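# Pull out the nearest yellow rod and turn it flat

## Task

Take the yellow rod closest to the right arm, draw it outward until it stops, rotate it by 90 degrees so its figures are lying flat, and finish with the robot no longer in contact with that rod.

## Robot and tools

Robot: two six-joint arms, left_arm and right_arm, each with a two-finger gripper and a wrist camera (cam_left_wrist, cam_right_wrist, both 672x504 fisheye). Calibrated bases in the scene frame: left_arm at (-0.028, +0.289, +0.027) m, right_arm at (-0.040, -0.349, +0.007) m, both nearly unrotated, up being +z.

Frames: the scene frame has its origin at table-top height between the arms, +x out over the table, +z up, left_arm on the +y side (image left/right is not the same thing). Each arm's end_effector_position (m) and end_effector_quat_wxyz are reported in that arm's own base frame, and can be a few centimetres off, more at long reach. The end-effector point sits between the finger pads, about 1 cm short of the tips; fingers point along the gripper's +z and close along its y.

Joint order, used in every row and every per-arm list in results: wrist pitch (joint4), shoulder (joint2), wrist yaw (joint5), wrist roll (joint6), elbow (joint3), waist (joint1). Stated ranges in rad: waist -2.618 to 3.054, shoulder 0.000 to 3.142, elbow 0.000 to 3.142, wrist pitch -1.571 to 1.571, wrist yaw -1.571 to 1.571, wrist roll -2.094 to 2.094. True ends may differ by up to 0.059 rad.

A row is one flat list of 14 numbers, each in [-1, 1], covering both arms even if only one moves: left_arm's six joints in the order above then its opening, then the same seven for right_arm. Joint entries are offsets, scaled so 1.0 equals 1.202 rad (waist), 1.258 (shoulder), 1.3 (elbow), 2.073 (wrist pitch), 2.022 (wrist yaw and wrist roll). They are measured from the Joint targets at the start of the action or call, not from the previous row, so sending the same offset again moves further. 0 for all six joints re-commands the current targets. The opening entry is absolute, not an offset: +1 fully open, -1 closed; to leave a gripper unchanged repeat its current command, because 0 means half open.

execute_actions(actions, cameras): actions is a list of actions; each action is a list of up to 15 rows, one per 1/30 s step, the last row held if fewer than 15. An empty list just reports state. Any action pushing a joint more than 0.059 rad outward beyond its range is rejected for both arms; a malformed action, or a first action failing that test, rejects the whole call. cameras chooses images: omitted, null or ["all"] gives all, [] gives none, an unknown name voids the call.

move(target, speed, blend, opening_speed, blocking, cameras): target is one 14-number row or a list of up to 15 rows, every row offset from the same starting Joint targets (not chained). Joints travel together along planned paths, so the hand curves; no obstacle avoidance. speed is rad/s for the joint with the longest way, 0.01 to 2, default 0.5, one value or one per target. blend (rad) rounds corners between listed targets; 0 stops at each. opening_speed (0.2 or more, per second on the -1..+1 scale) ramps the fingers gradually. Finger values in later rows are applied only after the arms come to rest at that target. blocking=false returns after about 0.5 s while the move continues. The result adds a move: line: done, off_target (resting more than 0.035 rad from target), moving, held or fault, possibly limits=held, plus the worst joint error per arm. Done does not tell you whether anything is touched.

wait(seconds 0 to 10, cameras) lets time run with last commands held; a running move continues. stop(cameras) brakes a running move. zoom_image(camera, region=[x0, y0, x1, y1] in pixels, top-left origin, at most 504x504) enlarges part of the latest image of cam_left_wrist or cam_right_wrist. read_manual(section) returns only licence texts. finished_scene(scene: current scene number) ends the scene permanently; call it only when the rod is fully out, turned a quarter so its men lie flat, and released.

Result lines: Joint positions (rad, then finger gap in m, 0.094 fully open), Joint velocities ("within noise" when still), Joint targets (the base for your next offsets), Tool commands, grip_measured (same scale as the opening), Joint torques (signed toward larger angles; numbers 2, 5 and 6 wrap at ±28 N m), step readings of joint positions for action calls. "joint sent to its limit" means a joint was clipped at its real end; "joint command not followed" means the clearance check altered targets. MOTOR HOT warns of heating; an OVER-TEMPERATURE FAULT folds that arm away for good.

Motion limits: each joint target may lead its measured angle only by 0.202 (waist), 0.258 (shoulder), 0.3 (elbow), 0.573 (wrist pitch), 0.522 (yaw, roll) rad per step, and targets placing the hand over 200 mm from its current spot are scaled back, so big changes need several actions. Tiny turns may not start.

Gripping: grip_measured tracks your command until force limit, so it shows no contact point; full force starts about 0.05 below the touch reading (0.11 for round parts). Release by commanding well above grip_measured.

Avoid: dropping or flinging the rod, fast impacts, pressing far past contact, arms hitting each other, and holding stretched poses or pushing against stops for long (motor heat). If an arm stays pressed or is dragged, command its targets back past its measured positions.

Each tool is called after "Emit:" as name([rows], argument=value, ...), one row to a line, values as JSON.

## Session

Emit:
execute_actions(actions=[])

Scene clock: 0.00 s.
left_arm: end_effector_position=(+0.4127, +0.0165, +0.1264) grip_measured=+1.000 end_effector_quat_wxyz=(+0.618, -0.002, +0.786, +0.007) | right_arm: end_effector_position=(+0.3903, -0.0463, +0.1052) grip_measured=+1.000 end_effector_quat_wxyz=(+0.587, +0.098, +0.798, -0.097)
Joint names: [wrist pitch, shoulder, wrist yaw, wrist roll, elbow, waist]
Joint positions: left_arm=[0.901 1.55 0.039 0.018 0.411 0.054 0.094] | right_arm=[0.871 1.537 0.276 0.046 0.357 0.003 0.094]
Joint velocities: within noise
Joint torques (N m): no reading
Heat: left arm: 40 °C; right arm: 39 °C.
Joint targets: left_arm=[0.890 1.548 0.039 0.020 0.413 0.054] | right_arm=[0.861 1.535 0.277 0.048 0.359 0.003]
Tool commands: left_gripper/opening=+1.0 right_gripper/opening=+1.0
camera_calibration:
cam_left_wrist: T_world_to_cam=[[-0.0177715, -0.985886, 0.166469, -0.00802584], [-0.580773, -0.125349, -0.804357, 0.379017], [0.813871, -0.110976, -0.570349, -0.140832], [0, 0, 0, 1]] pos_world=[0.334599, 0.0239679, 0.225878]
cam_right_wrist: T_world_to_cam=[[-0.258995, -0.939858, 0.222685, 0.0248201], [-0.669392, 0.00845401, -0.742861, 0.372449], [0.696301, -0.341461, -0.631323, -0.10339], [0, 0, 0, 1]] pos_world=[0.327733, -0.0151249, 0.205878]

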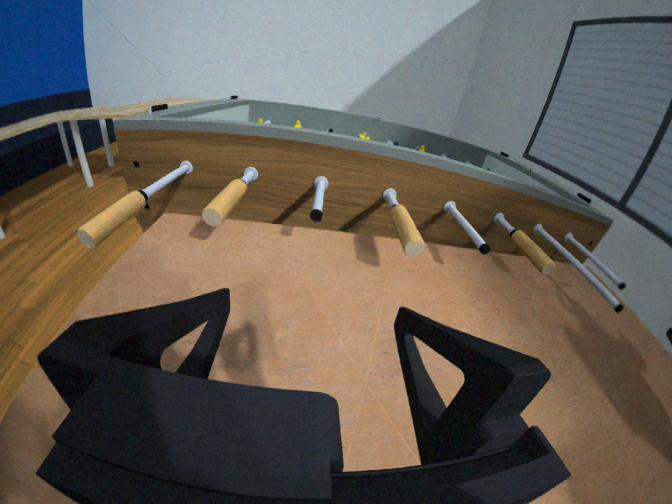

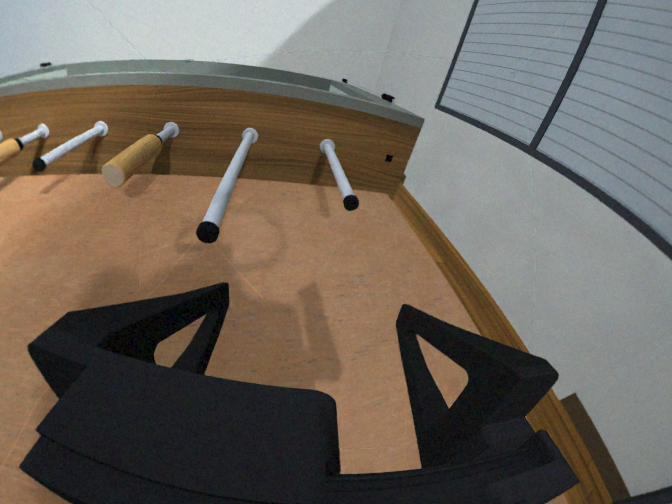

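Emit:
move([
  [-0.2923,-0.0095,-0.0193,-0.0025,0.4538,-0.2529,1,-0.1259,-0.0151,-0.0925,0.1246,0.3392,0.0807,1],
  [-0.2923,-0.0095,-0.0193,-0.0025,0.4538,-0.2529,1,-0.4033,0.473,-0.1657,0.2765,0.8869,0.1897,1],
], speed=0.8, blend=0.1)

Emit:
zoom_image(camera="cam_left_wrist", region=[300, 130, 420, 220])

Scene clock: 53.27 s.
left_arm: end_effector_position=(+0.4778, -0.1223, +0.2359) grip_measured=+1.000 end_effector_quat_wxyz=(+0.604, +0.109, +0.786, -0.075) | right_arm: end_effector_position=(+0.5787, +0.1451, +0.1118) grip_measured=+1.000 end_effector_quat_wxyz=(+0.424, +0.151, +0.868, +0.211)
Joint names: [wrist pitch, shoulder, wrist yaw, wrist roll, elbow, waist]
Joint positions: left_arm=[0.308 1.55 0.013 0.018 0.979 -0.248 0.094] | right_arm=[0.045 2.113 -0.052 0.6 1.483 0.228 0.094]
Joint velocities: within noise
Joint torques (N m): left_arm=[1.74 -10.26 -0.14 -0.04 9.4 -0.24] | right_arm=[1.38 -9.7 -0.05 0.04 9.05 0.32]
Heat: left arm: 41 °C; right arm: 39 °C.
Joint targets: left_arm=[0.284 1.536 0.000 0.014 1.003 -0.250] | right_arm=[0.025 2.130 -0.058 0.607 1.512 0.231]
move: done
camera_calibration:
cam_left_wrist: T_world_to_cam=[[-0.283012, -0.945431, 0.161443, -0.0291234], [-0.610923, 0.047936, -0.790238, 0.519688], [0.739377, -0.322275, -0.591152, -0.132067], [0, 0, 0, 1]] pos_world=[0.406894, -0.0950078, 0.337307]
cam_right_wrist: T_world_to_cam=[[-0.0142354, -0.940545, -0.33937, 0.173344], [-0.869854, 0.179027, -0.459678, 0.561493], [0.493104, 0.288658, -0.820685, -0.117633], [0, 0, 0, 1]] pos_world=[0.54889, 0.0964707, 0.220394]

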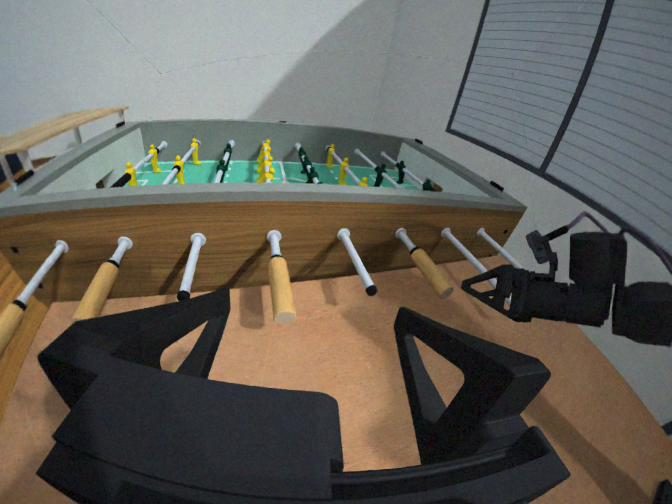

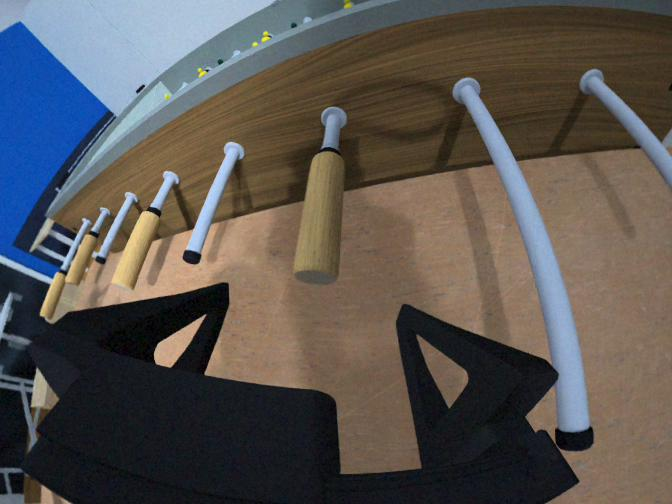

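Scaled by 4.200 from the camera's 672x504 image, which has a finer 960x720 frame.

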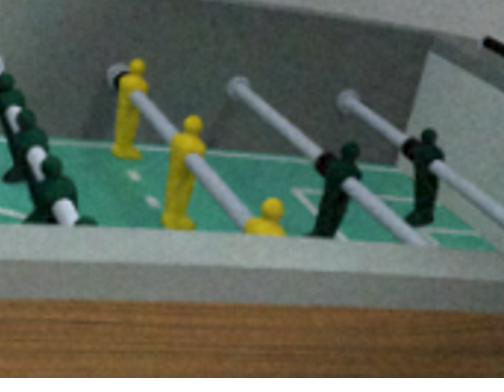

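Emit:
move([
  [0,0,0,0,0,0,1,-0.0207,0.2655,0.0035,0.0025,0.2931,0.0083,1],
  [0,0,0,0,0,0,1,-0.0207,0.2655,0.0035,0.0025,0.2931,0.0083,-0.5],
], speed=0.5, opening_speed=0.8)

Scene clock: 76.10 s.
left_arm: end_effector_position=(+0.4777, -0.1223, +0.2358) grip_measured=+1.000 end_effector_quat_wxyz=(+0.603, +0.109, +0.786, -0.075) | right_arm: end_effector_position=(+0.6478, +0.1647, +0.0715) grip_measured=-0.313 end_effector_quat_wxyz=(+0.427, +0.151, +0.865, +0.216)
Joint names: [wrist pitch, shoulder, wrist yaw, wrist roll, elbow, waist]
Joint positions: left_arm=[0.307 1.55 0.013 0.018 0.979 -0.248 0.094] | right_arm=[-0.001 2.44 -0.053 0.607 1.866 0.233 0.032]
Joint velocities: within noise
Joint torques (N m): left_arm=[1.73 -10.26 -0.14 -0.03 9.39 -0.23] | right_arm=[1.43 -11.47 0.04 0.06 8.99 0.75]
Heat: left arm: 41 °C; right arm: 42 °C.
Joint targets: left_arm=[0.284 1.536 0.000 0.014 1.003 -0.250] | right_arm=[-0.018 2.464 -0.051 0.612 1.893 0.241]
move: done
camera_calibration:
cam_left_wrist: T_world_to_cam=[[-0.282952, -0.945447, 0.161459, -0.0291438], [-0.611215, 0.04801, -0.790007, 0.519695], [0.739158, -0.32222, -0.591455, -0.131918], [0, 0, 0, 1]] pos_world=[0.406907, -0.0950112, 0.337244]
cam_right_wrist: T_world_to_cam=[[-0.00944234, -0.937838, -0.346945, 0.176067], [-0.866355, 0.180931, -0.465503, 0.597385], [0.49934, 0.296182, -0.814209, -0.19622], [0, 0, 0, 1]] pos_world=[0.617191, 0.115154, 0.179406]

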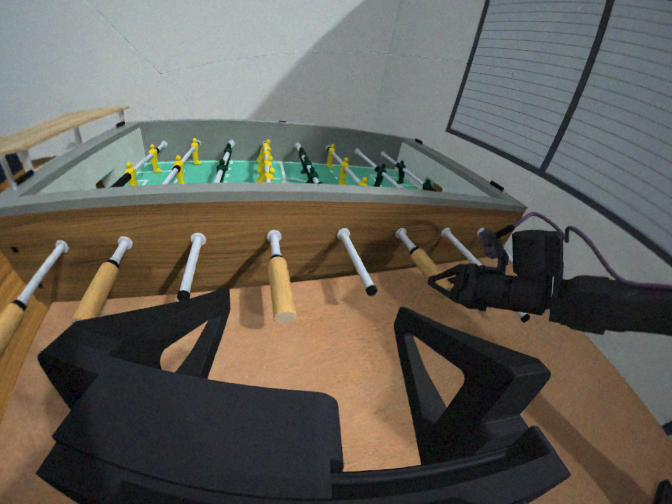

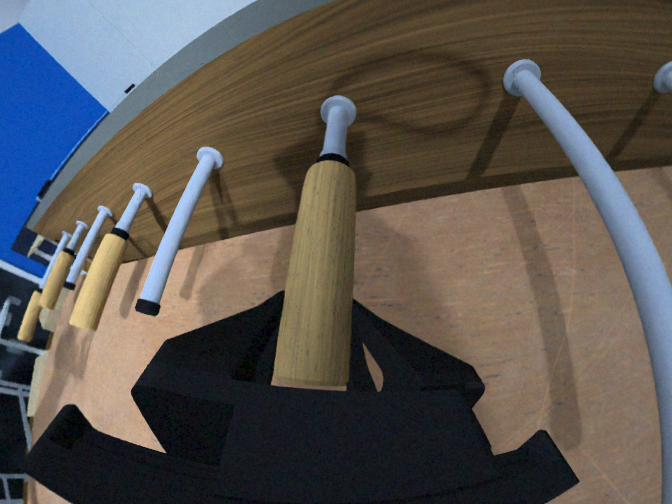

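Emit:
move([
  [0,0,0,0,0,0,1,0.0748,-0.1773,0.0158,0.0109,-0.2892,0.032,-0.5],
  [0,0,0,0,0,0,1,0.1341,-0.3203,0.0376,0.0255,-0.5231,0.0761,-0.5],
  [0,0,0,0,0,0,1,0.1703,-0.4308,0.0608,0.041,-0.6892,0.1226,-0.5],
  [0,0,0,0,0,0,1,0.1836,-0.4857,0.0747,0.0504,-0.7646,0.1505,-0.5],
], speed=[0.5,0.5,0.35,0.2], blend=0.05)

Emit:
zoom_image(camera="cam_left_wrist", region=[300, 130, 420, 220])

Scene clock: 119.80 s.
left_arm: end_effector_position=(+0.4777, -0.1223, +0.2357) grip_measured=+1.000 end_effector_quat_wxyz=(+0.603, +0.109, +0.786, -0.075) | right_arm: end_effector_position=(+0.4774, +0.1807, +0.0698) grip_measured=-0.313 end_effector_quat_wxyz=(+0.441, +0.155, +0.857, +0.218)
Joint names: [wrist pitch, shoulder, wrist yaw, wrist roll, elbow, waist]
Joint positions: left_arm=[0.307 1.55 0.013 0.018 0.979 -0.248 0.094] | right_arm=[0.426 1.921 0.097 0.697 0.95 0.394 0.032]
Joint velocities: within noise
Joint torques (N m): left_arm=[1.73 -10.26 -0.14 -0.03 9.37 -0.23] | right_arm=[1.08 -14.17 0.11 0.21 2.19 2.61]
Heat: left arm: 41 °C; right arm: 43 °C.
Joint targets: left_arm=[0.284 1.536 0.000 0.014 1.003 -0.250] | right_arm=[0.363 1.853 0.100 0.714 0.899 0.422]
move: off_target (right_arm); blend cut to 0.049 rad at target 3; right_arm: the shoulder is farthest, 0.068 rad from its target
camera_calibration:
cam_left_wrist: T_world_to_cam=[[-0.282892, -0.945462, 0.161475, -0.0291643], [-0.611507, 0.048084, -0.789777, 0.519702], [0.738939, -0.322165, -0.591759, -0.13177], [0, 0, 0, 1]] pos_world=[0.406921, -0.0950147, 0.337182]
cam_right_wrist: T_world_to_cam=[[-0.0119407, -0.935279, -0.353711, 0.190116], [-0.848832, 0.196454, -0.490805, 0.436723], [0.528527, 0.294381, -0.796241, -0.132117], [0, 0, 0, 1]] pos_world=[0.442802, 0.130908, 0.176394]

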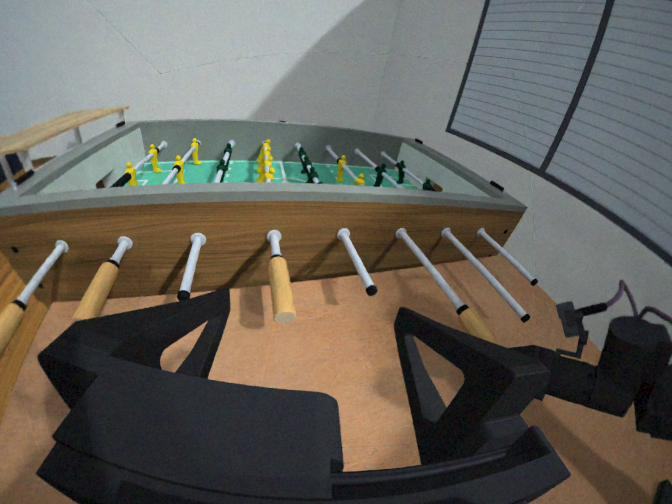

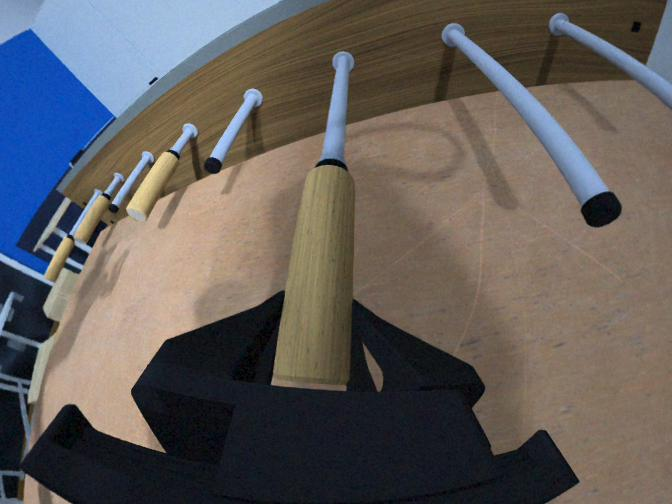

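Scaled by 4.200 from the camera's 672x504 image, which has a finer 960x720 frame.

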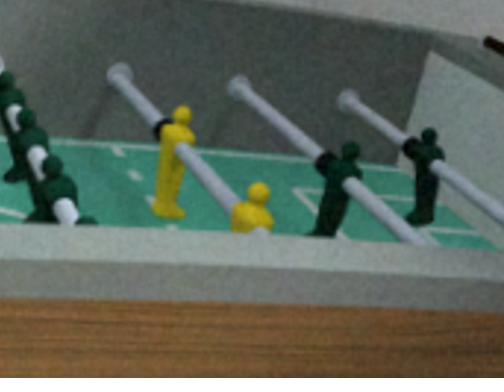

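Emit:
move(target=[0,0,0,0,0,0,1,0.0063,-0.0278,0.0069,0.005,-0.0369,0.0141,-0.5], speed=0.25, cameras=[])

Scene clock: 130.60 s.
left_arm: end_effector_position=(+0.4777, -0.1223, +0.2357) grip_measured=+1.000 end_effector_quat_wxyz=(+0.603, +0.109, +0.786, -0.075) | right_arm: end_effector_position=(+0.4767, +0.1791, +0.0718) grip_measured=-0.313 end_effector_quat_wxyz=(+0.453, +0.161, +0.849, +0.221)
Joint names: [wrist pitch, shoulder, wrist yaw, wrist roll, elbow, waist]
Joint positions: left_arm=[0.307 1.55 0.013 0.018 0.979 -0.248 0.094] | right_arm=[0.476 1.918 0.112 0.705 0.925 0.397 0.032]
Joint velocities: within noise
Joint torques (N m): left_arm=[1.75 -10.26 -0.13 -0.04 9.37 -0.24] | right_arm=[0.76 -16.76 0.09 0.2 0.47 3.85]
Heat: left arm: 41 °C; right arm: 45 °C.
Joint targets: left_arm=[0.284 1.536 0.000 0.014 1.003 -0.250] | right_arm=[0.376 1.818 0.114 0.724 0.851 0.439]
move: off_target (right_arm); right_arm: the shoulder is farthest, 0.100 rad from its target
No camera images: "cameras" was empty.

Emit:
move([
  [0,0,0,0,0,0,1,-0.1963,0.1407,0.1652,-0.1518,0.2908,0.0591,-0.5],
  [0,0,0,0,0,0,1,-0.3179,0.2719,0.3586,-0.2601,0.4654,0.1506,-0.5],
  [0,0,0,0,0,0,1,-0.3787,0.4356,0.5529,-0.3917,0.6031,0.2113,-0.5],
], speed=0.5, blend=0.1)

Emit:
zoom_image(camera="cam_left_wrist", region=[320, 140, 400, 200])

Scene clock: 155.00 s.
left_arm: end_effector_position=(+0.4777, -0.1223, +0.2357) grip_measured=+1.000 end_effector_quat_wxyz=(+0.603, +0.109, +0.786, -0.075) | right_arm: end_effector_position=(+0.4813, +0.1756, +0.0703) grip_measured=-0.314 end_effector_quat_wxyz=(+0.350, -0.163, +0.795, -0.468)
Joint names: [wrist pitch, shoulder, wrist yaw, wrist roll, elbow, waist]
Joint positions: left_arm=[0.307 1.55 0.013 0.018 0.979 -0.248 0.094] | right_arm=[-0.383 2.339 1.21 -0.045 1.61 0.679 0.032]
Joint velocities: within noise
Joint torques (N m): left_arm=[1.73 -10.25 -0.14 -0.02 9.37 -0.18] | right_arm=[0.63 -9.62 0.83 -0.26 7.8 1.26]
Heat: left arm: 41 °C; right arm: 46 °C.
Joint targets: left_arm=[0.284 1.536 0.000 0.014 1.003 -0.250] | right_arm=[-0.409 2.366 1.232 -0.068 1.635 0.693]
move: done
camera_calibration:
cam_left_wrist: T_world_to_cam=[[-0.282892, -0.945462, 0.161475, -0.0291643], [-0.611507, 0.048084, -0.789777, 0.519702], [0.738939, -0.322165, -0.591759, -0.13177], [0, 0, 0, 1]] pos_world=[0.406921, -0.0950147, 0.337182]
cam_right_wrist: T_world_to_cam=[[0.0228185, -0.364008, 0.931116, -0.021779], [-0.928233, -0.353617, -0.115495, 0.549653], [0.3713, -0.861657, -0.345953, 0.114702], [0, 0, 0, 1]] pos_world=[0.468113, 0.285273, 0.123442]

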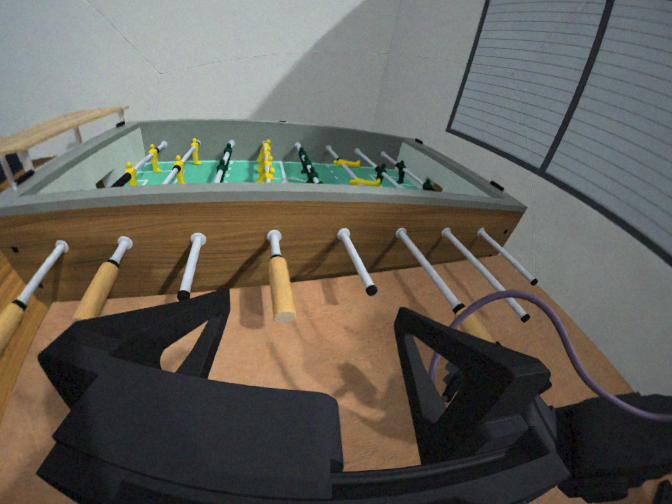

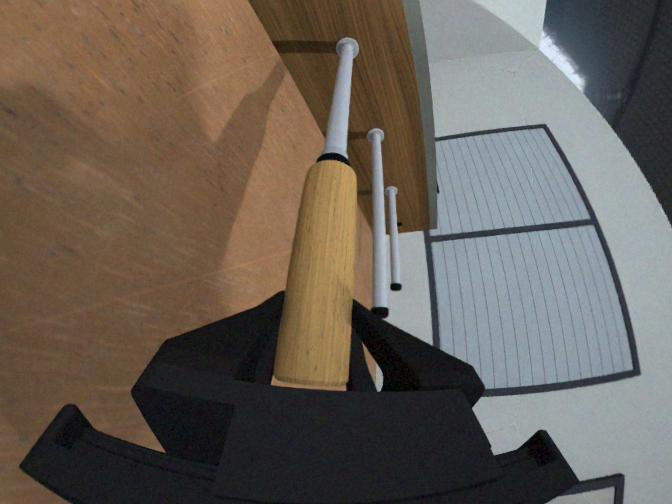

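Scaled by 6.300 from the camera's 672x504 image, which has a finer 960x720 frame.

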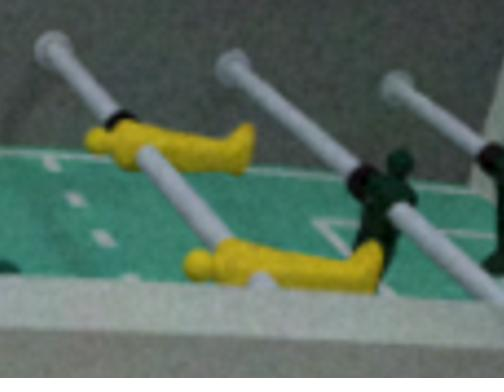

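Emit:
move([
  [0,0,0,0,0,0,1,0.0193,-0.0477,0,0,-0.0769,0.0125,-0.5],
  [0,0,0,0,0,0,1,0.0193,-0.0477,0,0,-0.0769,0.0125,0.5],
  [0,0,0,0,0,0,1,-0.1336,0.0064,0.0114,0.1058,0.0646,0.0599,0.5],
  [0,0,0,0,0,0,1,-0.2846,0.0374,0.0158,0.2245,0.1592,0.1215,0.5],
], speed=[0.25,0.3,0.4,0.5], blend=[0,0,0.05,0], opening_speed=1.0)

Emit:
zoom_image(camera="cam_left_wrist", region=[320, 140, 400, 200])

Scene clock: 194.30 s.
left_arm: end_effector_position=(+0.4777, -0.1223, +0.2357) grip_measured=+1.000 end_effector_quat_wxyz=(+0.603, +0.109, +0.786, -0.075) | right_arm: end_effector_position=(+0.4279, +0.2227, +0.0907) grip_measured=+0.497 end_effector_quat_wxyz=(+0.334, -0.184, +0.792, -0.477)
Joint names: [wrist pitch, shoulder, wrist yaw, wrist roll, elbow, waist]
Joint positions: left_arm=[0.307 1.55 0.013 0.018 0.979 -0.248 0.094] | right_arm=[-0.989 2.385 1.242 0.369 1.817 0.835 0.07]
Joint velocities: within noise
Joint torques (N m): left_arm=[1.74 -10.28 -0.12 -0.05 9.36 -0.2] | right_arm=[0.18 -9.63 0.89 0.21 7.6 0.42]
Heat: left arm: 41 °C; right arm: 42 °C.
Joint targets: left_arm=[0.284 1.536 0.000 0.014 1.003 -0.250] | right_arm=[-0.999 2.413 1.264 0.386 1.842 0.839]
move: done
camera_calibration:
cam_left_wrist: T_world_to_cam=[[-0.282892, -0.945462, 0.161475, -0.0291643], [-0.611507, 0.048084, -0.789777, 0.519702], [0.738939, -0.322165, -0.591759, -0.13177], [0, 0, 0, 1]] pos_world=[0.406921, -0.0950147, 0.337182]
cam_right_wrist: T_world_to_cam=[[0.0656264, -0.329667, 0.941814, -0.0494282], [-0.927094, -0.369214, -0.0646366, 0.517416], [0.369039, -0.868908, -0.329862, 0.183313], [0, 0, 0, 1]] pos_world=[0.415288, 0.334024, 0.140464]

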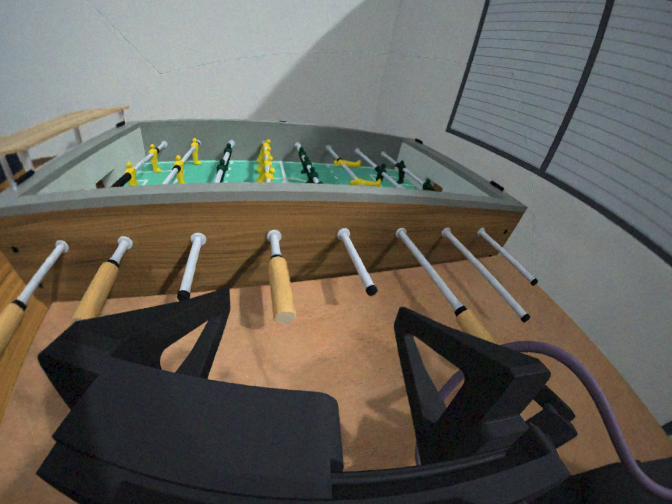

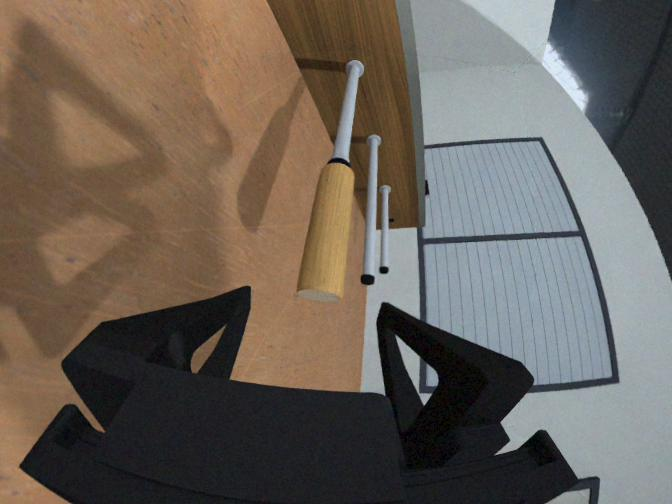

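Scaled by 6.300 from the camera's 672x504 image, which has a finer 960x720 frame.

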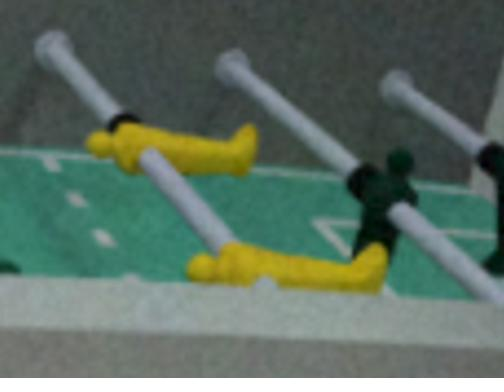

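Emit:
finished_scene(scene=3, done=true)

The scene is finished: the task was done.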